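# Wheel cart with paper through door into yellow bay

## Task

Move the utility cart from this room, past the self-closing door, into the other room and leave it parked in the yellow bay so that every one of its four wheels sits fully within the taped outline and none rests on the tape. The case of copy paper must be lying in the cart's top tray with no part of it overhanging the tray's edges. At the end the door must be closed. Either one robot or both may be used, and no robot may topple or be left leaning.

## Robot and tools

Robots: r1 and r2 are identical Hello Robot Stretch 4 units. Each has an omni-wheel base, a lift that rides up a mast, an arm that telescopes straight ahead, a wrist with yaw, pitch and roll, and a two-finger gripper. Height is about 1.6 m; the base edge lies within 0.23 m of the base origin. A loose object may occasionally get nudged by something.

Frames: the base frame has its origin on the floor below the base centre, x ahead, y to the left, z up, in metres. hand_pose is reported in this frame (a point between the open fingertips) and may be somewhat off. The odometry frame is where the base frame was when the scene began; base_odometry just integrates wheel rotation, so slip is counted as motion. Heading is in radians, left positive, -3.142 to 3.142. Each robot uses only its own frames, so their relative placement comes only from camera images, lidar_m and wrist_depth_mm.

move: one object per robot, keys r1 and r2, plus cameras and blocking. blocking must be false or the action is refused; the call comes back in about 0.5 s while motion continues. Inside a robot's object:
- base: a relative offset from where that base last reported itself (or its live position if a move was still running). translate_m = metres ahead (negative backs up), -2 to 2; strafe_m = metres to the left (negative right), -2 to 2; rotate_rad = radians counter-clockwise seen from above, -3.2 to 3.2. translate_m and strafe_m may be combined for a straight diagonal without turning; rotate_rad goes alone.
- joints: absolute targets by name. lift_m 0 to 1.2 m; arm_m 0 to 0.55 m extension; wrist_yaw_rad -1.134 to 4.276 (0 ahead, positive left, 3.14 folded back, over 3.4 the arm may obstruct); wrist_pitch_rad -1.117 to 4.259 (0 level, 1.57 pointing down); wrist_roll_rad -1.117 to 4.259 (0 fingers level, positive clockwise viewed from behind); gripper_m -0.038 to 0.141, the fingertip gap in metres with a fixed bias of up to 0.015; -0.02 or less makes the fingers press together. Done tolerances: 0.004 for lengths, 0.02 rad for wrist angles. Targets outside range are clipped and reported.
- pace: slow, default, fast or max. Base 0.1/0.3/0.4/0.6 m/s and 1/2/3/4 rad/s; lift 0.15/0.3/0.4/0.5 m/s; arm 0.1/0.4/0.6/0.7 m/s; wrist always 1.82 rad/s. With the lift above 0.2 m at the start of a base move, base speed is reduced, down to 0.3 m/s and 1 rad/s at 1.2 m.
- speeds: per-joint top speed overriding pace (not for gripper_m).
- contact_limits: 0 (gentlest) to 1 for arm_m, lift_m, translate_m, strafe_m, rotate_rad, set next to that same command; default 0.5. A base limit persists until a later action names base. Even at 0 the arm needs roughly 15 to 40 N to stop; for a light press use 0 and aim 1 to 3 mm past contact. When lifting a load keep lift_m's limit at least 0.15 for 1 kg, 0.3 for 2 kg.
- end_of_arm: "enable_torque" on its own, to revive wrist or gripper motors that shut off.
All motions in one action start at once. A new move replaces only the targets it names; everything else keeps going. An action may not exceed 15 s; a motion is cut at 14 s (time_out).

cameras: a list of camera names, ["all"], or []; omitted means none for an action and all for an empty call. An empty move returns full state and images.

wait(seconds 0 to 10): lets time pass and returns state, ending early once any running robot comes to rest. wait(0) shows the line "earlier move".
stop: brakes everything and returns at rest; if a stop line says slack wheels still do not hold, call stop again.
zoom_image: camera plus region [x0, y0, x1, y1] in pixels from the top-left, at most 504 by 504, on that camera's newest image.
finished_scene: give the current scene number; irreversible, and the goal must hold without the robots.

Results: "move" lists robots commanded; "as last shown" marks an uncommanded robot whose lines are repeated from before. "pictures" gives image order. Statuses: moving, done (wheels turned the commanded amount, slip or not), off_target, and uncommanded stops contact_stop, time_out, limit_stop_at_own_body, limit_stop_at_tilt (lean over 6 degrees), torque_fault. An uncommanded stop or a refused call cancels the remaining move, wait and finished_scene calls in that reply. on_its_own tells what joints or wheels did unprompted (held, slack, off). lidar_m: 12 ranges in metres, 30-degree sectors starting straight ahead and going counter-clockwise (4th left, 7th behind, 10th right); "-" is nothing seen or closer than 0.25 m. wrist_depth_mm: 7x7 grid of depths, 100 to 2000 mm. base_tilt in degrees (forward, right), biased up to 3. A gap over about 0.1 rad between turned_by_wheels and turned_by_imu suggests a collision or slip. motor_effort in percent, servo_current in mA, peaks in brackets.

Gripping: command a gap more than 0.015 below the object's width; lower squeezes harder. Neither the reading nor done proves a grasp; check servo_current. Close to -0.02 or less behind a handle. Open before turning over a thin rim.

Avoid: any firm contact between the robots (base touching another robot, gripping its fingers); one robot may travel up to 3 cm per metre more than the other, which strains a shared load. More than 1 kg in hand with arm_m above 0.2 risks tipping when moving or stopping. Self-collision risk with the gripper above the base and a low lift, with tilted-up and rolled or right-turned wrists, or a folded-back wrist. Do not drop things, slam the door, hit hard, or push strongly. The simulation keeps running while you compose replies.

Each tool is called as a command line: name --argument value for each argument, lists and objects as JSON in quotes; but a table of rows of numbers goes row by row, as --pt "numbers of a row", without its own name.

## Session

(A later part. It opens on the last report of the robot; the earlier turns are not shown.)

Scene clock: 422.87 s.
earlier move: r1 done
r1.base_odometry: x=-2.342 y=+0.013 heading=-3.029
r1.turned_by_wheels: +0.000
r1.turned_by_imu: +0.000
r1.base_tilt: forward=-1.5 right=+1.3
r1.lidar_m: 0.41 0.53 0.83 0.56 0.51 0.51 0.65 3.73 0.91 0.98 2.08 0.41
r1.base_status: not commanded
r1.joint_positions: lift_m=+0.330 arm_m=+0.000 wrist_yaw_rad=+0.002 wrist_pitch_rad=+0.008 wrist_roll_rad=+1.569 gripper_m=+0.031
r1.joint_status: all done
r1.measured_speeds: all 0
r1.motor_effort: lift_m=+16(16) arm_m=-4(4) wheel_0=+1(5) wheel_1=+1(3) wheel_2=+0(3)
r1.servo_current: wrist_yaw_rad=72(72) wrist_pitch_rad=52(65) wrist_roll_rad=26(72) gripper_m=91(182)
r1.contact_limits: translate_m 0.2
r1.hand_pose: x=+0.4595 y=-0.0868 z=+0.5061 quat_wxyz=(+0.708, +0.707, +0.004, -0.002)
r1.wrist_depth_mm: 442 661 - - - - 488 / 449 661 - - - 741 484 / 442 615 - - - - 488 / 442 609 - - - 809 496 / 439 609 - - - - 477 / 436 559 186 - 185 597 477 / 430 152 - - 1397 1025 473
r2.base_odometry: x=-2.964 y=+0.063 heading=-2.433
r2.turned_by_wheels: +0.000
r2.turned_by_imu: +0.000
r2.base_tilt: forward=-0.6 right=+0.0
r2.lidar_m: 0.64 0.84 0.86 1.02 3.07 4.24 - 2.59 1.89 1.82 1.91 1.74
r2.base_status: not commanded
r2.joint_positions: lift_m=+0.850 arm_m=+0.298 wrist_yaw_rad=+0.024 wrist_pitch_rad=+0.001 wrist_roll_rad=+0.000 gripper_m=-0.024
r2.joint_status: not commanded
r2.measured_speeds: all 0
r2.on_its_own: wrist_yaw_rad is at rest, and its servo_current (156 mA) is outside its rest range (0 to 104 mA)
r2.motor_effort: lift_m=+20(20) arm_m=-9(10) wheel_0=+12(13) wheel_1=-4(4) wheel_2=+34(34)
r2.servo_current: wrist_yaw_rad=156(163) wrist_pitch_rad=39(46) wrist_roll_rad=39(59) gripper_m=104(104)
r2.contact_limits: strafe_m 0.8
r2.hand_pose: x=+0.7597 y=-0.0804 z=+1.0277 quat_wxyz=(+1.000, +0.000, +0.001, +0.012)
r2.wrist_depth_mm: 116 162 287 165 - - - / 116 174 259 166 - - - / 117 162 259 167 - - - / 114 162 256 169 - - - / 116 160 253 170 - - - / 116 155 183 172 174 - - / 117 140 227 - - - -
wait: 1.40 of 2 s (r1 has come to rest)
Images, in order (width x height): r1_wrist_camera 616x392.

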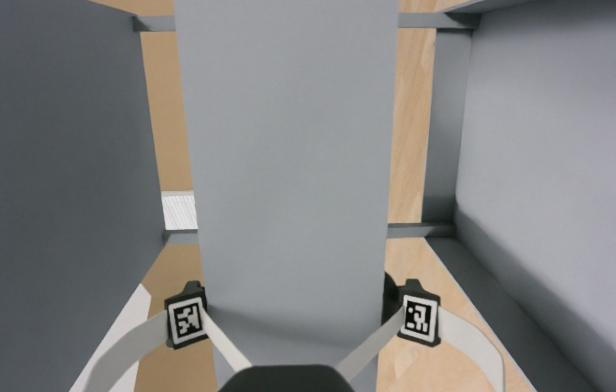

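move --r1 '{"base":{"strafe_m":-0.22},"pace":"slow","contact_limits":{"strafe_m":0.7}}' --blocking false

wait --seconds 5 --cameras '["r1_wrist_camera"]'

move --r1 '{"base":{"rotate_rad":0.25},"pace":"slow","contact_limits":{"rotate_rad":0.7}}' --blocking false

wait --seconds 3 --cameras '["r1_head_camera","r1_wrist_camera","r1_head_right_camera"]'

Scene clock: 434.47 s.
move: r1 moving
r1.base_odometry: x=-2.343 y=+0.027 heading=-3.029
r1.turned_by_wheels: +0.001
r1.turned_by_imu: +0.001
r1.base_tilt: forward=-1.6 right=+1.3
r1.lidar_m: 0.43 0.51 0.84 0.56 0.52 0.51 0.63 3.72 0.88 0.99 2.08 0.40
r1.base_status: strafe_m moving
r1.joint_positions: lift_m=+0.330 arm_m=+0.000 wrist_yaw_rad=+0.004 wrist_pitch_rad=+0.008 wrist_roll_rad=+1.569 gripper_m=+0.031
r1.joint_status: not commanded
r1.measured_speeds: translate_m=+0.000 strafe_m=-0.056 rotate_rad=+0.001 lift_m=+0.000 arm_m=+0.000 wrist_yaw_rad=+0.009 wrist_pitch_rad=+0.000 wrist_roll_rad=+0.000
r1.motor_effort: lift_m=+16(16) arm_m=-4(4) wheel_0=+10(11) wheel_1=-4(8) wheel_2=+1(1)
r1.servo_current: wrist_yaw_rad=39(59) wrist_pitch_rad=52(59) wrist_roll_rad=46(59) gripper_m=78(91)
r1.contact_limits: strafe_m 0.7
r1.hand_pose: x=+0.4596 y=-0.0863 z=+0.5061 quat_wxyz=(+0.708, +0.707, +0.004, -0.002)
r1.wrist_depth_mm: 442 668 - - - - 484 / 449 661 - - - 750 484 / 445 615 - - - - 492 / 442 615 - - - 820 473 / 436 603 - - - - 473 / 415 603 188 - 185 591 477 / 430 151 - - 1397 866 473
r2.base_odometry: x=-2.964 y=+0.063 heading=-2.433
r2.turned_by_wheels: +0.000
r2.turned_by_imu: +0.000
r2.base_tilt: forward=-0.6 right=+0.0
r2.lidar_m: 0.62 0.85 0.85 1.01 3.03 4.24 - 2.56 1.90 1.82 1.89 1.73
r2.base_status: not commanded
r2.joint_positions: lift_m=+0.850 arm_m=+0.298 wrist_yaw_rad=+0.024 wrist_pitch_rad=+0.001 wrist_roll_rad=+0.000 gripper_m=-0.024
r2.joint_status: not commanded
r2.measured_speeds: all 0
r2.motor_effort: lift_m=+20(20) arm_m=-9(9) wheel_0=+12(12) wheel_1=-4(4) wheel_2=+34(34)
r2.servo_current: wrist_yaw_rad=143(163) wrist_pitch_rad=39(46) wrist_roll_rad=46(59) gripper_m=98(111)
r2.contact_limits: strafe_m 0.8
r2.hand_pose: x=+0.7597 y=-0.0804 z=+1.0277 quat_wxyz=(+1.000, +0.000, +0.001, +0.012)
r2.wrist_depth_mm: 116 162 289 165 - - - / 116 173 259 166 - - - / 117 162 258 167 - - - / 114 162 257 169 - - - / 116 160 254 171 - - - / 116 156 184 172 174 - - / 117 140 227 - - - -
pictures: none

Scene clock: 437.30 s.
earlier move: r1 done
r1.base_odometry: x=-2.366 y=+0.231 heading=-3.029
r1.turned_by_wheels: +0.000
r1.turned_by_imu: -0.001
r1.base_tilt: forward=-1.6 right=+1.2
r1.lidar_m: 0.41 0.46 1.05 0.74 0.67 0.68 0.86 3.58 0.71 0.82 1.74 0.42
r1.base_status: done
r1.joint_positions: lift_m=+0.330 arm_m=+0.000 wrist_yaw_rad=+0.004 wrist_pitch_rad=+0.008 wrist_roll_rad=+1.569 gripper_m=+0.031
r1.joint_status: not commanded
r1.measured_speeds: all 0
r1.motor_effort: lift_m=+16(16) arm_m=-4(4) wheel_0=+4(13) wheel_1=-2(8) wheel_2=+2(3)
r1.servo_current: wrist_yaw_rad=59(72) wrist_pitch_rad=52(59) wrist_roll_rad=59(72) gripper_m=78(91)
r1.contact_limits: strafe_m 0.7
r1.hand_pose: x=+0.4596 y=-0.0863 z=+0.5061 quat_wxyz=(+0.708, +0.707, +0.004, -0.001)
r1.wrist_depth_mm: - - - - 1397 960 - / 424 - - - - - 466 / 445 615 - - 1537 - 488 / 442 609 - - 1499 - 492 / 439 603 - - 809 820 473 / 413 597 187 - 182 - 473 / 427 179 - - 1397 569 469
r2.base_odometry: x=-2.964 y=+0.063 heading=-2.433
r2.turned_by_wheels: +0.000
r2.turned_by_imu: +0.000
r2.base_tilt: forward=-0.6 right=+0.1
r2.lidar_m: 0.62 1.05 1.05 1.17 3.07 4.20 - 2.59 1.91 1.81 1.91 1.72
r2.base_status: not commanded
r2.joint_positions: lift_m=+0.850 arm_m=+0.298 wrist_yaw_rad=+0.024 wrist_pitch_rad=+0.001 wrist_roll_rad=+0.000 gripper_m=-0.024
r2.joint_status: not commanded
r2.measured_speeds: all 0
r2.on_its_own: wrist_yaw_rad is at rest, and its servo_current (150 mA) is outside its rest range (0 to 104 mA)
r2.motor_effort: lift_m=+20(20) arm_m=-9(10) wheel_0=+12(13) wheel_1=-4(4) wheel_2=+34(34)
r2.servo_current: wrist_yaw_rad=150(163) wrist_pitch_rad=46(46) wrist_roll_rad=52(59) gripper_m=104(111)
r2.contact_limits: strafe_m 0.8
r2.hand_pose: x=+0.7597 y=-0.0804 z=+1.0277 quat_wxyz=(+1.000, +0.000, +0.001, +0.012)
r2.wrist_depth_mm: 116 162 289 165 - - - / 116 173 259 166 - - - / 117 162 258 167 - - - / 114 161 257 169 - - - / 116 160 255 170 - - - / 116 156 183 172 174 - - / 117 140 227 - - - -
wait: 2.83 of 5 s (r1 has come to rest)
Images, in order (width x height): r1_wrist_camera 616x392.

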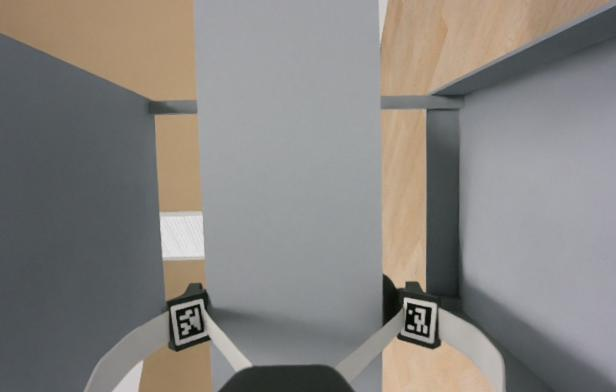

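Scene clock: 437.80 s.
move: r1 moving
r1.base_odometry: x=-2.366 y=+0.232 heading=-2.905
r1.turned_by_wheels: +0.124
r1.turned_by_imu: +0.124
r1.base_tilt: forward=-1.6 right=+1.3
r1.lidar_m: 0.42 5.13 1.03 0.72 0.67 0.70 0.99 3.60 0.70 0.92 2.14 0.41
r1.base_status: rotate_rad moving
r1.joint_positions: lift_m=+0.330 arm_m=+0.000 wrist_yaw_rad=-0.011 wrist_pitch_rad=+0.008 wrist_roll_rad=+1.569 gripper_m=+0.031
r1.joint_status: not commanded
r1.measured_speeds: translate_m=-0.002 strafe_m=+0.001 rotate_rad=+0.487 lift_m=+0.000 arm_m=-0.001 wrist_yaw_rad=-0.022 wrist_pitch_rad=+0.000 wrist_roll_rad=+0.000
r1.motor_effort: lift_m=+16(16) arm_m=-3(4) wheel_0=-16(16) wheel_1=-6(9) wheel_2=-11(11)
r1.servo_current: wrist_yaw_rad=65(65) wrist_pitch_rad=52(52) wrist_roll_rad=52(59) gripper_m=65(85)
r1.contact_limits: rotate_rad 0.7
r1.hand_pose: x=+0.4583 y=-0.0906 z=+0.5061 quat_wxyz=(+0.708, +0.707, -0.001, -0.007)
r1.wrist_depth_mm: 415 - - - - 1060 - / 433 647 - - - - 492 / 442 603 - - - - 473 / 442 609 - - 1537 - 496 / 442 603 - - 820 831 500 / 433 564 185 - 187 - 500 / 433 167 - - 1366 991 466
r2.base_odometry: x=-2.964 y=+0.063 heading=-2.433
r2.turned_by_wheels: +0.000
r2.turned_by_imu: +0.000
r2.base_tilt: forward=-0.5 right=+0.0
r2.lidar_m: 0.62 1.05 1.02 1.17 3.06 4.23 - 2.58 1.89 1.81 1.90 1.73
r2.base_status: not commanded
r2.joint_positions: lift_m=+0.850 arm_m=+0.298 wrist_yaw_rad=+0.024 wrist_pitch_rad=+0.001 wrist_roll_rad=+0.000 gripper_m=-0.024
r2.joint_status: not commanded
r2.measured_speeds: all 0
r2.motor_effort: lift_m=+20(20) arm_m=-9(9) wheel_0=+12(12) wheel_1=-4(5) wheel_2=+34(34)
r2.servo_current: wrist_yaw_rad=156(163) wrist_pitch_rad=39(46) wrist_roll_rad=46(52) gripper_m=104(104)
r2.contact_limits: strafe_m 0.8
r2.hand_pose: x=+0.7597 y=-0.0804 z=+1.0277 quat_wxyz=(+1.000, +0.000, +0.001, +0.012)
r2.wrist_depth_mm: 116 162 289 165 - - - / 117 173 259 166 - - - / 117 162 258 167 - - - / 115 162 256 169 - - - / 116 160 254 171 - - - / 116 155 184 172 174 - - / 117 140 229 - - - -
pictures: none

Scene clock: 438.60 s.
earlier move: r1 done
r1.base_odometry: x=-2.366 y=+0.231 heading=-2.780
r1.turned_by_wheels: +0.125
r1.turned_by_imu: +0.126
r1.base_tilt: forward=-1.6 right=+1.3
r1.lidar_m: 0.40 5.13 0.90 0.69 0.66 0.70 3.65 0.75 0.69 1.05 2.15 0.38
r1.base_status: done
r1.joint_positions: lift_m=+0.330 arm_m=+0.000 wrist_yaw_rad=-0.003 wrist_pitch_rad=+0.008 wrist_roll_rad=+1.569 gripper_m=+0.031
r1.joint_status: not commanded
r1.measured_speeds: all 0
r1.motor_effort: lift_m=+16(16) arm_m=+4(4) wheel_0=-2(16) wheel_1=-1(9) wheel_2=-4(11)
r1.servo_current: wrist_yaw_rad=78(91) wrist_pitch_rad=59(59) wrist_roll_rad=52(65) gripper_m=65(85)
r1.contact_limits: rotate_rad 0.7
r1.hand_pose: x=+0.4590 y=-0.0883 z=+0.5061 quat_wxyz=(+0.708, +0.707, +0.002, -0.004)
r1.wrist_depth_mm: 436 647 - - - - 488 / 439 603 - - - 750 492 / 439 597 - - - - 473 / 439 609 - - - 820 473 / 436 603 - - - - 477 / 433 - 186 - 185 574 492 / 410 160 - - 1397 1078 469
r2.base_odometry: x=-2.964 y=+0.063 heading=-2.433
r2.turned_by_wheels: +0.000
r2.turned_by_imu: +0.000
r2.base_tilt: forward=-0.5 right=+0.1
r2.lidar_m: 0.64 1.06 0.96 1.09 3.07 4.20 - 2.59 1.88 1.82 1.89 1.73
r2.base_status: not commanded
r2.joint_positions: lift_m=+0.850 arm_m=+0.298 wrist_yaw_rad=+0.024 wrist_pitch_rad=+0.001 wrist_roll_rad=+0.000 gripper_m=-0.024
r2.joint_status: not commanded
r2.measured_speeds: all 0
r2.on_its_own: wrist_yaw_rad is at rest, and its servo_current (143 mA) is outside its rest range (0 to 104 mA)
r2.motor_effort: lift_m=+20(20) arm_m=-9(10) wheel_0=+12(12) wheel_1=-4(5) wheel_2=+34(35)
r2.servo_current: wrist_yaw_rad=143(163) wrist_pitch_rad=39(46) wrist_roll_rad=59(65) gripper_m=104(111)
r2.contact_limits: strafe_m 0.8
r2.hand_pose: x=+0.7597 y=-0.0804 z=+1.0277 quat_wxyz=(+1.000, +0.000, +0.001, +0.012)
r2.wrist_depth_mm: 116 162 289 165 - - - / 116 173 260 166 - - - / 117 162 258 167 - - - / 114 162 256 168 - - - / 116 160 254 171 - - - / 116 155 183 172 174 - - / 117 140 228 - - - -
wait: 0.80 of 3 s (r1 has come to rest)
pictures: r1_head_camera, r1_head_right_camera, r1_wrist_camera
Images, in order (width x height): r1_head_camera 420x560, r1_head_right_camera 420x672, r1_wrist_camera 616x392.

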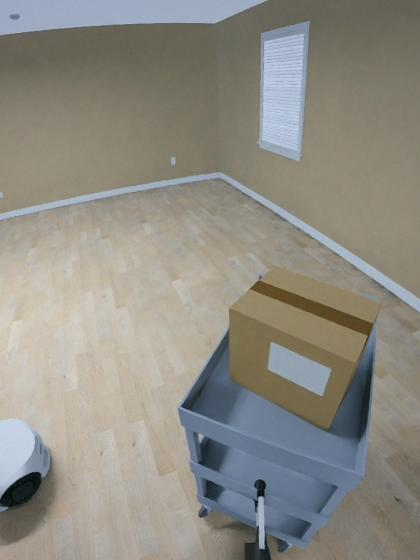

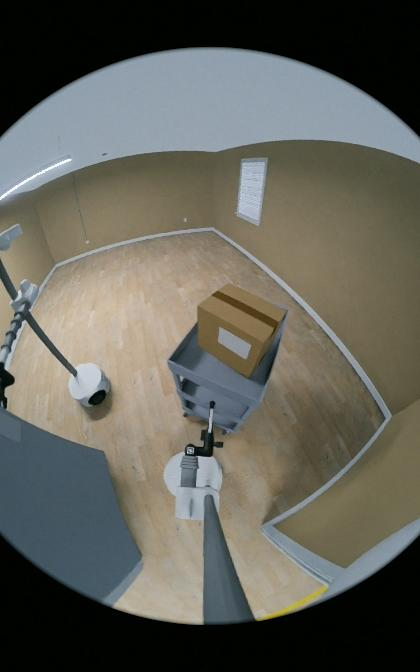

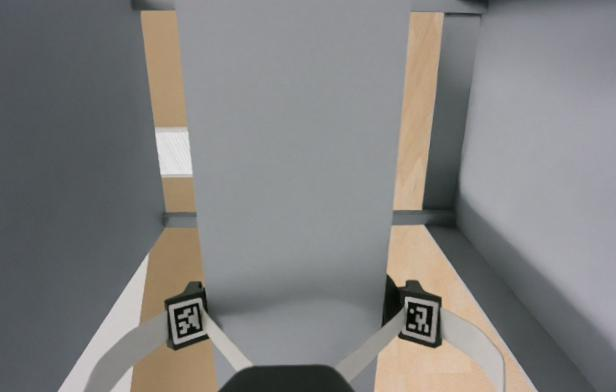

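move --r1 '{"base":{"strafe_m":-0.22},"pace":"slow","contact_limits":{"strafe_m":0.7}}' --blocking false

wait --seconds 5

move --r1 '{"base":{"rotate_rad":0.3},"pace":"slow","contact_limits":{"rotate_rad":0.7}}' --blocking false

wait --seconds 3 --cameras '["r1_head_camera","r1_wrist_camera","r1_head_right_camera"]'

Scene clock: 446.47 s.
move: r1 moving
r1.base_odometry: x=-2.371 y=+0.245 heading=-2.779
r1.turned_by_wheels: +0.000
r1.turned_by_imu: +0.000
r1.base_tilt: forward=-1.6 right=+1.3
r1.lidar_m: 0.42 5.14 0.91 0.69 0.67 0.76 3.62 0.72 0.68 1.05 2.14 0.41
r1.base_status: strafe_m moving
r1.joint_positions: lift_m=+0.330 arm_m=+0.000 wrist_yaw_rad=-0.003 wrist_pitch_rad=+0.008 wrist_roll_rad=+1.569 gripper_m=+0.031
r1.joint_status: not commanded
r1.measured_speeds: translate_m=+0.000 strafe_m=-0.057 rotate_rad=+0.001 lift_m=+0.000 arm_m=+0.000 wrist_yaw_rad=+0.000 wrist_pitch_rad=+0.000 wrist_roll_rad=+0.000
r1.motor_effort: lift_m=+16(16) arm_m=+4(4) wheel_0=+11(11) wheel_1=-5(7) wheel_2=-2(4)
r1.servo_current: wrist_yaw_rad=52(72) wrist_pitch_rad=59(65) wrist_roll_rad=39(52) gripper_m=72(78)
r1.contact_limits: strafe_m 0.7
r1.hand_pose: x=+0.4590 y=-0.0882 z=+0.5061 quat_wxyz=(+0.708, +0.707, +0.002, -0.004)
r1.wrist_depth_mm: 439 661 - - - - 484 / 436 609 - - - 741 496 / 442 603 - - - - 473 / 442 603 - - - - 473 / 442 609 - - - 668 473 / 436 - 187 - 186 569 496 / 410 160 - - 1366 1042 466
r2.base_odometry: x=-2.964 y=+0.063 heading=-2.433
r2.turned_by_wheels: +0.000
r2.turned_by_imu: +0.000
r2.base_tilt: forward=-0.6 right=+0.1
r2.lidar_m: 0.65 1.05 0.98 1.07 3.06 4.20 - 2.58 1.90 1.82 1.90 1.71
r2.base_status: not commanded
r2.joint_positions: lift_m=+0.850 arm_m=+0.298 wrist_yaw_rad=+0.024 wrist_pitch_rad=+0.001 wrist_roll_rad=+0.000 gripper_m=-0.024
r2.joint_status: not commanded
r2.measured_speeds: all 0
r2.motor_effort: lift_m=+20(20) arm_m=-9(10) wheel_0=+12(12) wheel_1=-4(4) wheel_2=+34(34)
r2.servo_current: wrist_yaw_rad=150(169) wrist_pitch_rad=33(46) wrist_roll_rad=52(52) gripper_m=104(111)
r2.contact_limits: strafe_m 0.8
r2.hand_pose: x=+0.7597 y=-0.0804 z=+1.0277 quat_wxyz=(+1.000, +0.000, +0.001, +0.012)
r2.wrist_depth_mm: 116 162 289 165 - - - / 117 173 260 166 - - - / 116 162 257 167 - - - / 114 161 256 169 - - - / 116 160 254 170 - - - / 116 155 184 172 174 - - / 117 140 228 - - - -
pictures: none

Scene clock: 449.30 s.
earlier move: r1 done
r1.base_odometry: x=-2.444 y=+0.437 heading=-2.779
r1.turned_by_wheels: +0.000
r1.turned_by_imu: -0.001
r1.base_tilt: forward=-1.6 right=+1.3
r1.lidar_m: 0.42 0.48 1.15 0.88 0.86 0.93 3.56 0.54 0.63 0.90 1.94 0.41
r1.base_status: done
r1.joint_positions: lift_m=+0.330 arm_m=+0.000 wrist_yaw_rad=+0.006 wrist_pitch_rad=+0.008 wrist_roll_rad=+1.569 gripper_m=+0.031
r1.joint_status: not commanded
r1.measured_speeds: all 0
r1.motor_effort: lift_m=+16(16) arm_m=-4(4) wheel_0=+3(15) wheel_1=-4(8) wheel_2=+4(5)
r1.servo_current: wrist_yaw_rad=46(72) wrist_pitch_rad=52(65) wrist_roll_rad=59(72) gripper_m=72(78)
r1.contact_limits: strafe_m 0.7
r1.hand_pose: x=+0.4598 y=-0.0858 z=+0.5061 quat_wxyz=(+0.708, +0.706, +0.005, -0.001)
r1.wrist_depth_mm: 418 - - - - 1118 466 / 439 615 - - - 750 488 / 442 615 - - - - 496 / 439 609 - - - - 477 / 433 603 - - - - 473 / 413 597 187 - 185 170 473 / 427 160 - - 183 1078 473
r2.base_odometry: x=-2.964 y=+0.063 heading=-2.433
r2.turned_by_wheels: +0.000
r2.turned_by_imu: +0.000
r2.base_tilt: forward=-0.6 right=+0.1
r2.lidar_m: 0.63 1.25 1.13 1.21 3.08 4.22 - 2.60 1.88 1.82 1.93 1.72
r2.base_status: not commanded
r2.joint_positions: lift_m=+0.850 arm_m=+0.298 wrist_yaw_rad=+0.024 wrist_pitch_rad=+0.001 wrist_roll_rad=+0.000 gripper_m=-0.024
r2.joint_status: not commanded
r2.measured_speeds: all 0
r2.on_its_own: wrist_yaw_rad is at rest, and its servo_current (150 mA) is outside its rest range (0 to 104 mA)
r2.motor_effort: lift_m=+20(20) arm_m=-9(10) wheel_0=+12(12) wheel_1=-4(5) wheel_2=+34(34)
r2.servo_current: wrist_yaw_rad=150(169) wrist_pitch_rad=46(46) wrist_roll_rad=46(59) gripper_m=98(111)
r2.contact_limits: strafe_m 0.8
r2.hand_pose: x=+0.7597 y=-0.0804 z=+1.0277 quat_wxyz=(+1.000, +0.000, +0.001, +0.012)
r2.wrist_depth_mm: 116 162 289 165 - - - / 117 173 259 166 - - - / 117 162 259 167 - - - / 115 162 257 168 - - - / 116 160 254 171 - - - / 116 156 184 172 174 - - / 117 140 228 - - - -
wait: 2.83 of 5 s (r1 has come to rest)
pictures: none

Scene clock: 449.80 s.
move: r1 moving
r1.base_odometry: x=-2.444 y=+0.437 heading=-2.655
r1.turned_by_wheels: +0.124
r1.turned_by_imu: +0.124
r1.base_tilt: forward=-1.6 right=+1.3
r1.lidar_m: 0.40 5.24 1.07 0.87 0.86 1.01 3.52 0.56 0.64 1.11 1.96 0.42
r1.base_status: rotate_rad moving
r1.joint_positions: lift_m=+0.330 arm_m=+0.000 wrist_yaw_rad=-0.010 wrist_pitch_rad=+0.008 wrist_roll_rad=+1.569 gripper_m=+0.031
r1.joint_status: not commanded
r1.measured_speeds: translate_m=-0.002 strafe_m=+0.001 rotate_rad=+0.484 lift_m=+0.000 arm_m=+0.000 wrist_yaw_rad=-0.021 wrist_pitch_rad=+0.000 wrist_roll_rad=+0.000
r1.motor_effort: lift_m=+16(16) arm_m=-4(4) wheel_0=-18(18) wheel_1=-6(8) wheel_2=-10(10)
r1.servo_current: wrist_yaw_rad=72(72) wrist_pitch_rad=46(52) wrist_roll_rad=46(52) gripper_m=72(72)
r1.contact_limits: rotate_rad 0.7
r1.hand_pose: x=+0.4584 y=-0.0904 z=+0.5061 quat_wxyz=(+0.708, +0.707, -0.001, -0.007)
r1.wrist_depth_mm: 436 603 - - - - 488 / 439 609 - - - 750 492 / 439 609 - - - - 473 / 436 609 - - - 820 473 / 439 603 - - - - 473 / 433 564 187 - 186 170 496 / 430 159 - - 1366 1060 469
r2.base_odometry: x=-2.964 y=+0.063 heading=-2.433
r2.turned_by_wheels: +0.000
r2.turned_by_imu: +0.000
r2.base_tilt: forward=-0.6 right=+0.1
r2.lidar_m: 0.63 1.25 1.14 1.25 3.08 4.23 - 2.60 1.88 1.81 1.90 1.72
r2.base_status: not commanded
r2.joint_positions: lift_m=+0.850 arm_m=+0.298 wrist_yaw_rad=+0.024 wrist_pitch_rad=+0.001 wrist_roll_rad=+0.000 gripper_m=-0.024
r2.joint_status: not commanded
r2.measured_speeds: all 0
r2.motor_effort: lift_m=+20(20) arm_m=-9(10) wheel_0=+12(12) wheel_1=-4(4) wheel_2=+34(34)
r2.servo_current: wrist_yaw_rad=156(156) wrist_pitch_rad=46(46) wrist_roll_rad=39(59) gripper_m=104(111)
r2.contact_limits: strafe_m 0.8
r2.hand_pose: x=+0.7597 y=-0.0804 z=+1.0277 quat_wxyz=(+1.000, +0.000, +0.001, +0.012)
r2.wrist_depth_mm: 116 161 289 165 - - - / 117 173 259 166 - - - / 117 162 259 167 - - - / 114 162 257 168 - - - / 116 160 254 170 - - - / 116 155 184 171 174 - - / 117 140 228 - - - -
pictures: none

Scene clock: 450.70 s.
earlier move: r1 done
r1.base_odometry: x=-2.444 y=+0.437 heading=-2.480
r1.turned_by_wheels: +0.175
r1.turned_by_imu: +0.176
r1.base_tilt: forward=-1.6 right=+1.3
r1.lidar_m: 0.41 1.25 0.96 0.87 0.89 3.72 0.61 0.53 0.71 1.62 1.98 0.38
r1.base_status: done
r1.joint_positions: lift_m=+0.330 arm_m=+0.000 wrist_yaw_rad=-0.003 wrist_pitch_rad=+0.008 wrist_roll_rad=+1.569 gripper_m=+0.031
r1.joint_status: not commanded
r1.measured_speeds: all 0
r1.motor_effort: lift_m=+16(16) arm_m=+0(4) wheel_0=-6(18) wheel_1=-4(8) wheel_2=-2(12)
r1.servo_current: wrist_yaw_rad=52(72) wrist_pitch_rad=59(59) wrist_roll_rad=39(65) gripper_m=72(78)
r1.contact_limits: rotate_rad 0.7
r1.hand_pose: x=+0.4590 y=-0.0882 z=+0.5061 quat_wxyz=(+0.708, +0.707, +0.002, -0.004)
r1.wrist_depth_mm: 433 564 116 115 - - 492 / 436 559 - - - - 492 / 439 603 - - - - 473 / 436 654 - - - 654 477 / 436 - - - - 609 480 / 413 - 186 - 186 504 473 / 410 160 - - 1366 1078 436
r2.base_odometry: x=-2.964 y=+0.063 heading=-2.433
r2.turned_by_wheels: +0.000
r2.turned_by_imu: +0.000
r2.base_tilt: forward=-0.5 right=+0.1
r2.lidar_m: 0.62 1.23 1.03 1.18 3.06 4.25 - 2.58 1.90 1.83 1.91 1.75
r2.base_status: not commanded
r2.joint_positions: lift_m=+0.850 arm_m=+0.298 wrist_yaw_rad=+0.024 wrist_pitch_rad=+0.001 wrist_roll_rad=+0.000 gripper_m=-0.024
r2.joint_status: not commanded
r2.measured_speeds: all 0
r2.on_its_own: wrist_yaw_rad is at rest, and its servo_current (143 mA) is outside its rest range (0 to 104 mA)
r2.motor_effort: lift_m=+20(20) arm_m=-9(10) wheel_0=+12(12) wheel_1=-4(4) wheel_2=+34(34)
r2.servo_current: wrist_yaw_rad=143(156) wrist_pitch_rad=39(46) wrist_roll_rad=39(59) gripper_m=98(111)
r2.contact_limits: strafe_m 0.8
r2.hand_pose: x=+0.7597 y=-0.0804 z=+1.0277 quat_wxyz=(+1.000, +0.000, +0.001, +0.012)
r2.wrist_depth_mm: 116 162 289 165 - - - / 116 173 259 166 - - - / 117 162 257 167 - - - / 114 162 256 169 - - - / 116 160 254 171 - - - / 116 156 183 172 175 - - / 117 140 229 - - - -
wait: 0.90 of 3 s (r1 has come to rest)
pictures: r1_head_camera, r1_head_right_camera, r1_wrist_camera
Images, in order (width x height): r1_head_camera 420x560, r1_head_right_camera 420x672, r1_wrist_camera 616x392.

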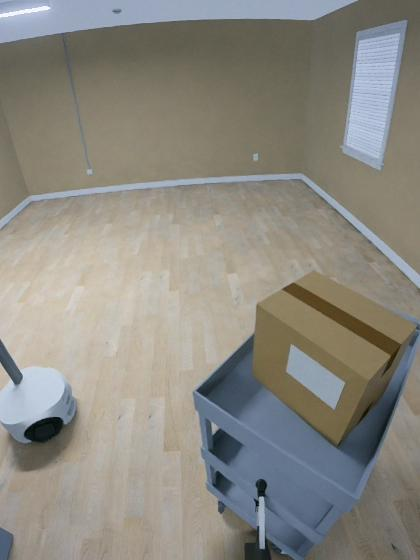

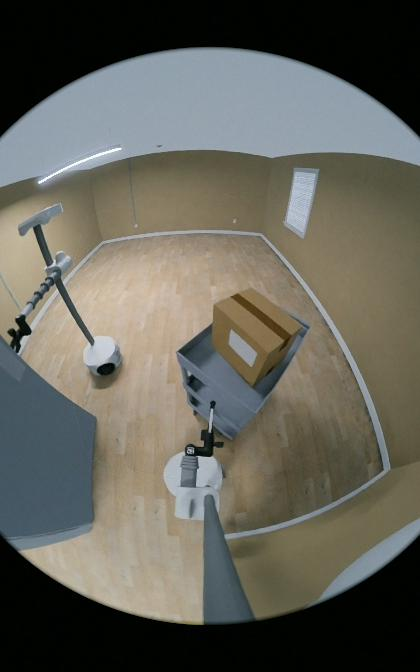

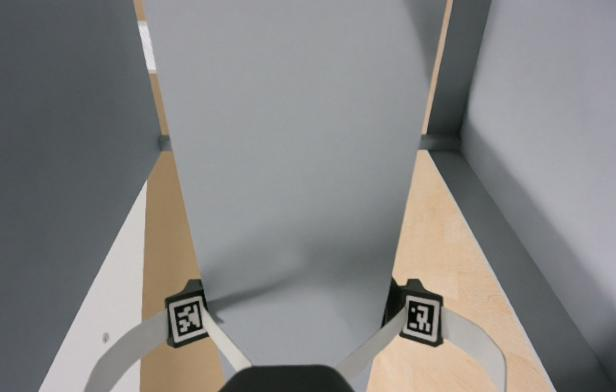

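move --r1 '{"base":{"translate_m":-0.40,"strafe_m":0.135},"pace":"slow","contact_limits":{"translate_m":0.7}}' --blocking false

wait --seconds 7 --cameras '["r1_head_camera","r1_wrist_camera","r1_head_right_camera"]'

Scene clock: 458.60 s.
move: r1 moving
r1.base_odometry: x=-2.432 y=+0.441 heading=-2.481
r1.turned_by_wheels: -0.001
r1.turned_by_imu: -0.001
r1.base_tilt: forward=-1.5 right=+1.3
r1.lidar_m: 0.42 1.24 0.94 0.86 0.88 3.66 0.60 0.52 0.70 1.54 1.95 0.37
r1.base_status: translate_m moving; strafe_m moving
r1.joint_positions: lift_m=+0.330 arm_m=+0.000 wrist_yaw_rad=-0.003 wrist_pitch_rad=+0.008 wrist_roll_rad=+1.569 gripper_m=+0.031
r1.joint_status: not commanded
r1.measured_speeds: translate_m=-0.049 strafe_m=+0.017 rotate_rad=+0.002 lift_m=+0.000 arm_m=+0.000 wrist_yaw_rad=+0.000 wrist_pitch_rad=+0.000 wrist_roll_rad=+0.000
r1.motor_effort: lift_m=+16(16) arm_m=-4(4) wheel_0=-13(16) wheel_1=-7(8) wheel_2=+7(7)
r1.servo_current: wrist_yaw_rad=59(65) wrist_pitch_rad=46(59) wrist_roll_rad=39(65) gripper_m=72(72)
r1.contact_limits: translate_m 0.7
r1.hand_pose: x=+0.4591 y=-0.0882 z=+0.5061 quat_wxyz=(+0.708, +0.707, +0.002, -0.004)
r1.wrist_depth_mm: 439 564 117 117 - - 492 / 439 603 - - - - 492 / 439 603 - - - - 469 / 439 603 - - - 661 473 / 436 - - - - 1008 473 / 413 - 187 - 187 508 477 / 410 159 - - 174 1078 436
r2.base_odometry: x=-2.964 y=+0.063 heading=-2.433
r2.turned_by_wheels: +0.000
r2.turned_by_imu: +0.000
r2.base_tilt: forward=-0.5 right=+0.1
r2.lidar_m: 0.63 1.24 1.05 1.18 3.04 4.19 - 2.59 1.87 1.80 1.89 1.71
r2.base_status: not commanded
r2.joint_positions: lift_m=+0.850 arm_m=+0.298 wrist_yaw_rad=+0.024 wrist_pitch_rad=+0.001 wrist_roll_rad=+0.000 gripper_m=-0.024
r2.joint_status: not commanded
r2.measured_speeds: all 0
r2.motor_effort: lift_m=+20(20) arm_m=-9(10) wheel_0=+12(12) wheel_1=-4(4) wheel_2=+34(34)
r2.servo_current: wrist_yaw_rad=150(163) wrist_pitch_rad=33(46) wrist_roll_rad=46(59) gripper_m=98(111)
r2.contact_limits: strafe_m 0.8
r2.hand_pose: x=+0.7597 y=-0.0804 z=+1.0277 quat_wxyz=(+1.000, +0.000, +0.001, +0.012)
r2.wrist_depth_mm: 116 161 289 165 - - - / 117 174 259 166 - - - / 117 162 258 167 - - - / 115 162 256 169 - - - / 116 160 254 170 - - - / 116 156 183 172 175 - - / 117 140 227 - - - -
pictures: none

Scene clock: 463.57 s.
earlier move: r1 done
r1.base_odometry: x=-2.046 y=+0.576 heading=-2.481
r1.turned_by_wheels: +0.000
r1.turned_by_imu: -0.002
r1.base_tilt: forward=-1.5 right=+1.3
r1.lidar_m: 0.42 1.22 0.76 0.67 0.69 3.34 3.12 3.16 0.31 0.54 0.60 0.33
r1.base_status: done
r1.joint_positions: lift_m=+0.330 arm_m=+0.000 wrist_yaw_rad=-0.003 wrist_pitch_rad=+0.008 wrist_roll_rad=+1.569 gripper_m=+0.031
r1.joint_status: not commanded
r1.measured_speeds: all 0
r1.motor_effort: lift_m=+16(16) arm_m=-4(4) wheel_0=-9(16) wheel_1=-3(8) wheel_2=+0(9)
r1.servo_current: wrist_yaw_rad=46(72) wrist_pitch_rad=59(59) wrist_roll_rad=59(65) gripper_m=65(78)
r1.contact_limits: translate_m 0.7
r1.hand_pose: x=+0.4591 y=-0.0882 z=+0.5061 quat_wxyz=(+0.708, +0.707, +0.002, -0.004)
r1.wrist_depth_mm: 418 - - - - - 462 / 436 530 - - - - 492 / 439 530 110 114 109 - 477 / 436 - - - - 574 477 / 415 - - - - 1008 480 / 410 - 187 - 186 842 449 / 404 159 - - 175 153 -
r2.base_odometry: x=-2.964 y=+0.063 heading=-2.433
r2.turned_by_wheels: +0.000
r2.turned_by_imu: +0.001
r2.base_tilt: forward=-0.6 right=+0.0
r2.lidar_m: 0.65 1.17 1.18 2.93 3.09 4.23 - 2.60 1.89 1.82 1.90 1.71
r2.base_status: not commanded
r2.joint_positions: lift_m=+0.850 arm_m=+0.298 wrist_yaw_rad=+0.024 wrist_pitch_rad=+0.001 wrist_roll_rad=+0.000 gripper_m=-0.024
r2.joint_status: not commanded
r2.measured_speeds: all 0
r2.on_its_own: wrist_yaw_rad is at rest, and its servo_current (150 mA) is outside its rest range (0 to 104 mA)
r2.motor_effort: lift_m=+20(20) arm_m=-9(10) wheel_0=+12(13) wheel_1=-4(4) wheel_2=+34(34)
r2.servo_current: wrist_yaw_rad=150(169) wrist_pitch_rad=39(46) wrist_roll_rad=46(59) gripper_m=104(111)
r2.contact_limits: strafe_m 0.8
r2.hand_pose: x=+0.7597 y=-0.0804 z=+1.0277 quat_wxyz=(+1.000, +0.000, +0.001, +0.012)
r2.wrist_depth_mm: 116 162 289 165 - - - / 117 174 259 166 - - - / 117 162 258 167 - - - / 114 162 257 169 - - - / 116 160 255 171 - - - / 116 155 184 172 174 - - / 117 140 227 - - - -
wait: 4.97 of 7 s (r1 has come to rest)
pictures: r1_head_camera, r1_head_right_camera, r1_wrist_camera
Images, in order (width x height): r1_head_camera 420x560, r1_head_right_camera 420x672, r1_wrist_camera 616x392.

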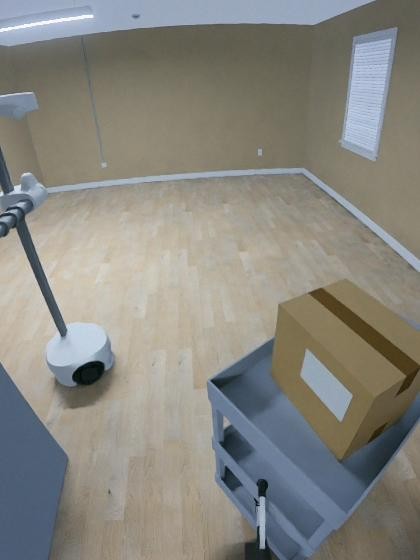

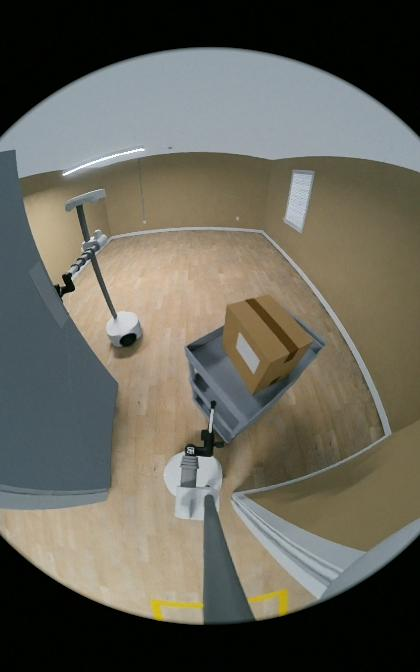

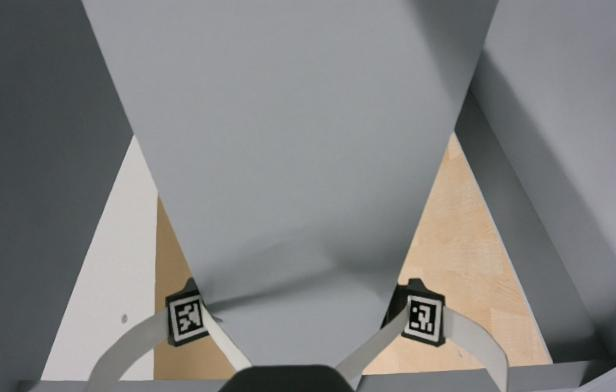

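move --r1 '{"base":{"translate_m":-0.22,"strafe_m":0.20},"pace":"slow","contact_limits":{"translate_m":0.5}}' --blocking false

wait --seconds 7 --cameras '["r1_head_camera","r1_wrist_camera","r1_head_right_camera","r2_head_left_camera"]'

Scene clock: 498.90 s.
move: r1 moving
r1.base_odometry: x=-2.033 y=+0.575 heading=-2.482
r1.turned_by_wheels: -0.001
r1.turned_by_imu: -0.001
r1.base_tilt: forward=-1.6 right=+1.3
r1.lidar_m: 0.40 1.23 0.76 0.65 0.68 3.33 3.12 3.18 0.32 0.48 0.56 0.30
r1.base_status: translate_m moving; strafe_m moving
r1.joint_positions: lift_m=+0.330 arm_m=+0.000 wrist_yaw_rad=-0.005 wrist_pitch_rad=+0.008 wrist_roll_rad=+1.569 gripper_m=+0.031
r1.joint_status: not commanded
r1.measured_speeds: translate_m=-0.038 strafe_m=+0.034 rotate_rad=-0.005 lift_m=+0.000 arm_m=+0.000 wrist_yaw_rad=-0.012 wrist_pitch_rad=+0.000 wrist_roll_rad=+0.000
r1.motor_effort: lift_m=+16(16) arm_m=-4(4) wheel_0=-14(16) wheel_1=+1(5) wheel_2=+2(5)
r1.servo_current: wrist_yaw_rad=52(52) wrist_pitch_rad=52(59) wrist_roll_rad=39(59) gripper_m=65(78)
r1.contact_limits: translate_m 0.5
r1.hand_pose: x=+0.4589 y=-0.0889 z=+0.5061 quat_wxyz=(+0.708, +0.707, +0.001, -0.005)
r1.wrist_depth_mm: 415 - - - - - 466 / 439 569 103 - - - 492 / 439 530 109 113 111 - 469 / 439 - - - - 591 477 / 413 - - - - 1008 484 / 410 - 186 - 186 842 452 / 404 168 - - 175 154 -
r2.base_odometry: x=-2.964 y=+0.063 heading=-2.433
r2.turned_by_wheels: +0.000
r2.turned_by_imu: +0.000
r2.base_tilt: forward=-0.5 right=+0.1
r2.lidar_m: 0.65 1.16 1.18 2.93 3.07 4.24 - 2.60 1.88 1.80 1.91 1.70
r2.base_status: not commanded
r2.joint_positions: lift_m=+0.850 arm_m=+0.298 wrist_yaw_rad=+0.024 wrist_pitch_rad=+0.001 wrist_roll_rad=+0.000 gripper_m=-0.024
r2.joint_status: not commanded
r2.measured_speeds: all 0
r2.motor_effort: lift_m=+20(20) arm_m=-9(9) wheel_0=+12(12) wheel_1=-4(5) wheel_2=+34(34)
r2.servo_current: wrist_yaw_rad=163(163) wrist_pitch_rad=46(46) wrist_roll_rad=46(59) gripper_m=104(111)
r2.contact_limits: strafe_m 0.8
r2.hand_pose: x=+0.7597 y=-0.0804 z=+1.0277 quat_wxyz=(+1.000, +0.000, +0.001, +0.012)
r2.wrist_depth_mm: 116 162 289 165 - - - / 116 173 260 166 - - - / 117 162 258 167 - - - / 114 162 256 169 - - - / 115 160 253 171 - - - / 116 156 184 172 174 - - / 117 140 228 - - - -
pictures: none

Scene clock: 502.60 s.
earlier move: r1 done
r1.base_odometry: x=-1.750 y=+0.553 heading=-2.482
r1.turned_by_wheels: +0.000
r1.turned_by_imu: -0.003
r1.base_tilt: forward=-1.6 right=+1.3
r1.lidar_m: 0.40 0.80 0.49 0.45 0.53 3.05 2.94 2.98 2.56 0.45 0.38 0.25
r1.base_status: done
r1.joint_positions: lift_m=+0.330 arm_m=+0.000 wrist_yaw_rad=-0.011 wrist_pitch_rad=+0.008 wrist_roll_rad=+1.569 gripper_m=+0.031
r1.joint_status: not commanded
r1.measured_speeds: all 0
r1.motor_effort: lift_m=+16(16) arm_m=+3(4) wheel_0=-11(18) wheel_1=+1(5) wheel_2=-5(6)
r1.servo_current: wrist_yaw_rad=91(91) wrist_pitch_rad=52(65) wrist_roll_rad=46(72) gripper_m=72(78)
r1.contact_limits: translate_m 0.5
r1.hand_pose: x=+0.4583 y=-0.0906 z=+0.5061 quat_wxyz=(+0.708, +0.707, -0.001, -0.007)
r1.wrist_depth_mm: - - - - - - - / - - - - - - - / - - - - - - - / - - - - - - - / 413 - - - - - 452 / 407 - 183 - 182 842 439 / - - - - 1366 891 676
r2.base_odometry: x=-2.964 y=+0.063 heading=-2.433
r2.turned_by_wheels: +0.000
r2.turned_by_imu: +0.001
r2.base_tilt: forward=-0.6 right=+0.0
r2.lidar_m: 0.64 1.23 1.35 2.92 3.05 4.22 - 2.61 1.89 1.81 1.92 1.71
r2.base_status: not commanded
r2.joint_positions: lift_m=+0.850 arm_m=+0.298 wrist_yaw_rad=+0.024 wrist_pitch_rad=+0.001 wrist_roll_rad=+0.000 gripper_m=-0.024
r2.joint_status: not commanded
r2.measured_speeds: all 0
r2.on_its_own: wrist_yaw_rad is at rest, and its servo_current (150 mA) is outside its rest range (0 to 104 mA)
r2.motor_effort: lift_m=+20(20) arm_m=-9(10) wheel_0=+12(12) wheel_1=-4(5) wheel_2=+34(35)
r2.servo_current: wrist_yaw_rad=150(163) wrist_pitch_rad=39(46) wrist_roll_rad=39(59) gripper_m=98(111)
r2.contact_limits: strafe_m 0.8
r2.hand_pose: x=+0.7597 y=-0.0804 z=+1.0277 quat_wxyz=(+1.000, +0.000, +0.001, +0.012)
r2.wrist_depth_mm: 116 162 289 165 - - - / 116 174 260 166 - - - / 117 162 258 167 - - - / 114 162 255 168 - - - / 116 160 254 170 - - - / 116 156 184 172 174 - - / 117 140 226 - - - -
wait: 3.70 of 7 s (r1 has come to rest)
pictures: r1_head_camera, r1_head_right_camera, r1_wrist_camera, r2_head_left_camera
Images, in order (width x height): r1_head_camera 420x560, r1_head_right_camera 420x672, r1_wrist_camera 616x392, r2_head_left_camera 420x672.

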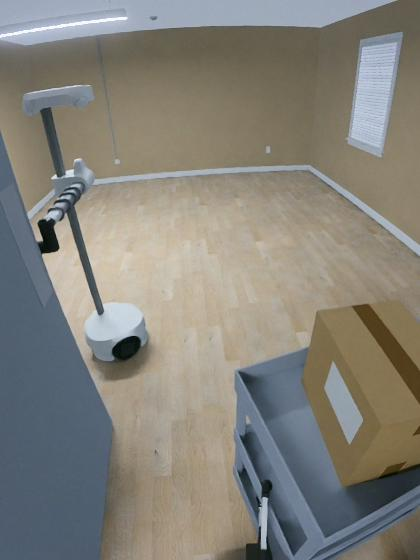

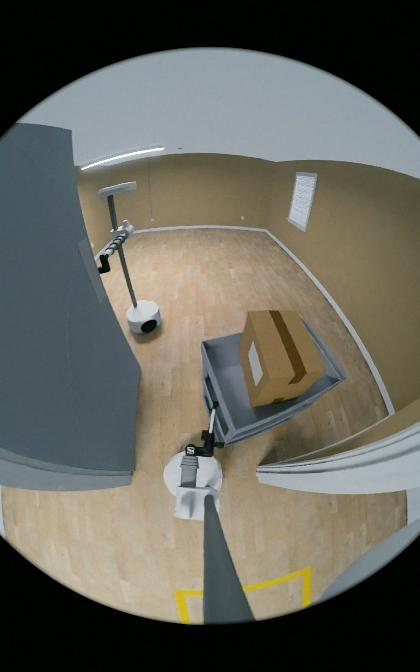

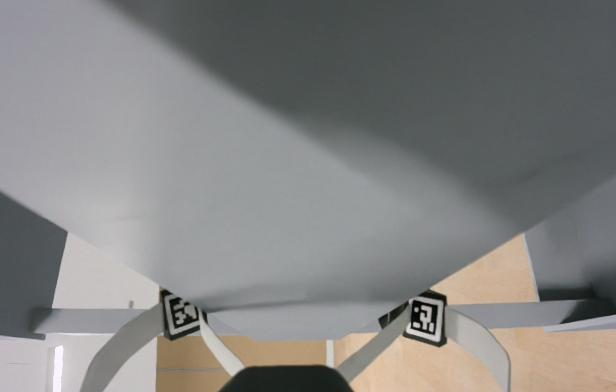

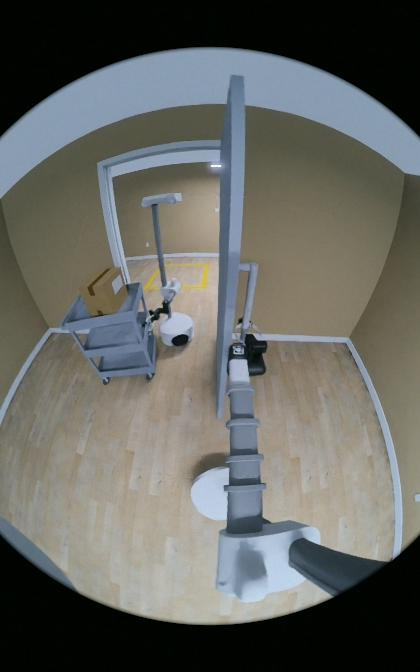

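move --r1 '{"base":{"strafe_m":-0.3},"pace":"slow","contact_limits":{"strafe_m":0.6}}' --blocking false

wait --seconds 6 --cameras '["r1_head_camera","r1_wrist_camera","r1_head_right_camera","r2_head_left_camera"]'

Scene clock: 553.60 s.
move: r1 moving
r1.base_odometry: x=-1.758 y=+0.564 heading=-2.482
r1.turned_by_wheels: +0.000
r1.turned_by_imu: +0.000
r1.base_tilt: forward=-1.6 right=+1.2
r1.lidar_m: 0.41 0.82 0.51 0.45 0.53 3.08 2.94 2.96 2.54 0.42 0.37 0.26
r1.base_status: strafe_m moving
r1.joint_positions: lift_m=+0.330 arm_m=+0.000 wrist_yaw_rad=-0.011 wrist_pitch_rad=+0.008 wrist_roll_rad=+1.569 gripper_m=+0.031
r1.joint_status: not commanded
r1.measured_speeds: translate_m=-0.003 strafe_m=-0.053 rotate_rad=+0.013 lift_m=+0.000 arm_m=+0.000 wrist_yaw_rad=+0.000 wrist_pitch_rad=+0.000 wrist_roll_rad=+0.000
r1.motor_effort: lift_m=+16(16) arm_m=+4(4) wheel_0=+7(8) wheel_1=-8(8) wheel_2=-4(7)
r1.servo_current: wrist_yaw_rad=78(91) wrist_pitch_rad=46(59) wrist_roll_rad=46(59) gripper_m=72(78)
r1.contact_limits: strafe_m 0.6
r1.hand_pose: x=+0.4583 y=-0.0906 z=+0.5061 quat_wxyz=(+0.708, +0.707, -0.001, -0.007)
r1.wrist_depth_mm: - - - - - - - / - - - - - - - / - - - - - - - / - - - - - - - / 392 - - - - - - / 389 - 181 - 179 174 442 / - 176 - - 1397 1042 683
r2.base_odometry: x=-2.964 y=+0.063 heading=-2.433
r2.turned_by_wheels: +0.000
r2.turned_by_imu: +0.000
r2.base_tilt: forward=-0.6 right=+0.1
r2.lidar_m: 0.64 1.25 1.38 2.93 3.07 4.23 - 2.60 1.86 1.82 1.89 1.73
r2.base_status: not commanded
r2.joint_positions: lift_m=+0.850 arm_m=+0.298 wrist_yaw_rad=+0.024 wrist_pitch_rad=+0.001 wrist_roll_rad=+0.000 gripper_m=-0.024
r2.joint_status: not commanded
r2.measured_speeds: all 0
r2.motor_effort: lift_m=+20(20) arm_m=-9(10) wheel_0=+12(12) wheel_1=-4(4) wheel_2=+34(34)
r2.servo_current: wrist_yaw_rad=150(156) wrist_pitch_rad=46(46) wrist_roll_rad=39(59) gripper_m=104(104)
r2.contact_limits: strafe_m 0.8
r2.hand_pose: x=+0.7597 y=-0.0804 z=+1.0277 quat_wxyz=(+1.000, +0.000, +0.001, +0.012)
r2.wrist_depth_mm: 116 161 289 165 - - - / 117 173 259 166 - - - / 116 162 258 167 - - - / 115 162 256 168 - - - / 116 160 254 170 - - - / 116 155 183 172 175 - - / 117 140 228 - - - -
pictures: none

Scene clock: 557.17 s.
earlier move: r1 contact_stop
r1.base_odometry: x=-1.926 y=+0.782 heading=-2.476
r1.turned_by_wheels: +0.007
r1.turned_by_imu: +0.014
r1.base_tilt: forward=-1.6 right=+1.3
r1.lidar_m: 0.40 1.25 0.80 0.74 2.69 3.09 2.90 2.93 3.23 2.05 0.58 0.31
r1.base_status: strafe_m contact_stop (by the wheels' count: -0.289 of -0.300)
r1.joint_positions: lift_m=+0.330 arm_m=+0.000 wrist_yaw_rad=+0.003 wrist_pitch_rad=+0.008 wrist_roll_rad=+1.570 gripper_m=+0.031
r1.joint_status: not commanded
r1.measured_speeds: all 0
r1.on_its_own: the wheels are slack since a contact_stop
r1.motor_effort: lift_m=+16(16) arm_m=-4(4) wheel_0=+0(32) wheel_1=+0(30) wheel_2=+0(7)
r1.servo_current: wrist_yaw_rad=39(91) wrist_pitch_rad=59(65) wrist_roll_rad=39(72) gripper_m=72(78)
r1.contact_limits: strafe_m 0.6
r1.hand_pose: x=+0.4595 y=-0.0867 z=+0.5061 quat_wxyz=(+0.707, +0.707, +0.004, -0.002)
r1.wrist_depth_mm: 389 - - - - - - / 415 - - - - - - / 439 - - - - - 473 / 439 114 110 108 - - 477 / 413 - - - - 931 469 / 410 - - - 181 891 445 / - 175 182 - 158 384 -
r2.base_odometry: x=-2.964 y=+0.063 heading=-2.433
r2.turned_by_wheels: +0.000
r2.turned_by_imu: +0.001
r2.base_tilt: forward=-0.5 right=+0.0
r2.lidar_m: 0.64 1.35 1.40 2.92 3.03 4.23 - 2.60 1.91 1.82 1.88 1.73
r2.base_status: not commanded
r2.joint_positions: lift_m=+0.850 arm_m=+0.298 wrist_yaw_rad=+0.024 wrist_pitch_rad=+0.001 wrist_roll_rad=+0.000 gripper_m=-0.024
r2.joint_status: not commanded
r2.measured_speeds: all 0
r2.on_its_own: wrist_yaw_rad is at rest, and its servo_current (150 mA) is outside its rest range (0 to 104 mA)
r2.motor_effort: lift_m=+20(20) arm_m=-9(10) wheel_0=+12(12) wheel_1=-4(5) wheel_2=+34(34)
r2.servo_current: wrist_yaw_rad=150(163) wrist_pitch_rad=33(46) wrist_roll_rad=46(59) gripper_m=98(111)
r2.contact_limits: strafe_m 0.8
r2.hand_pose: x=+0.7597 y=-0.0804 z=+1.0277 quat_wxyz=(+1.000, +0.000, +0.001, +0.012)
r2.wrist_depth_mm: 116 162 289 165 - - - / 116 173 260 166 - - - / 117 162 258 167 - - - / 114 162 257 168 - - - / 116 160 255 171 - - - / 116 155 184 172 174 - - / 116 140 228 - - - -
wait: 3.57 of 6 s (r1 has come to rest)
pictures: r1_head_camera, r1_head_right_camera, r1_wrist_camera, r2_head_left_camera
Images, in order (width x height): r1_head_camera 420x560, r1_head_right_camera 420x672, r1_wrist_camera 616x392, r2_head_left_camera 420x672.

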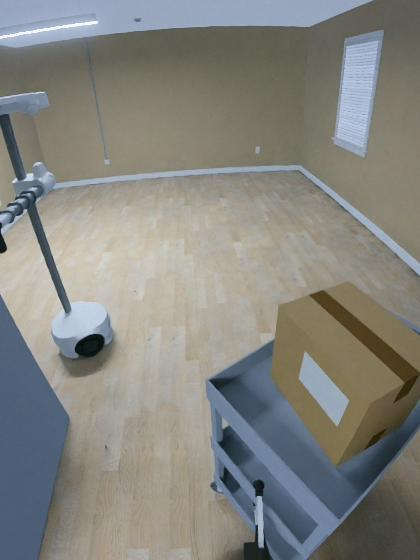

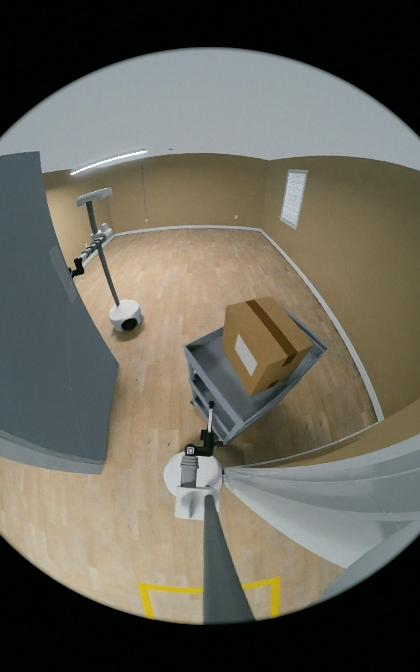

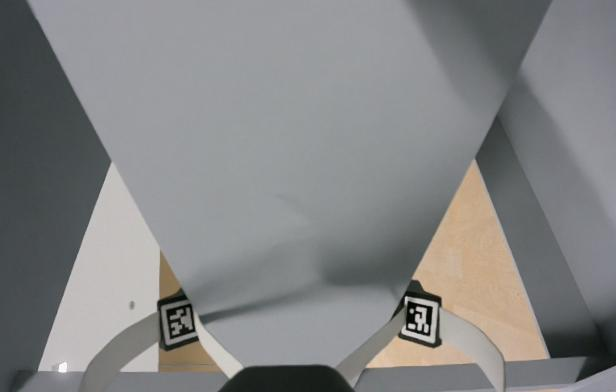

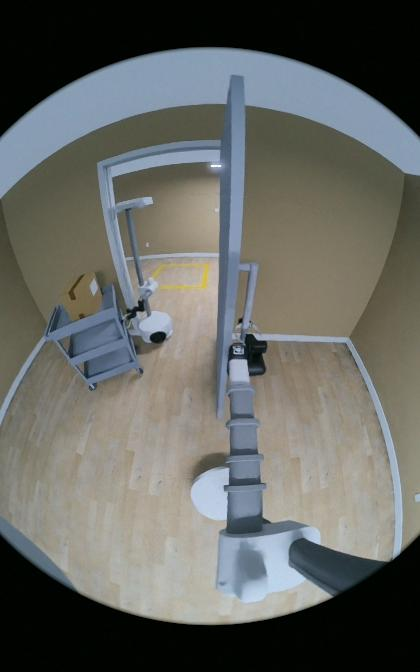

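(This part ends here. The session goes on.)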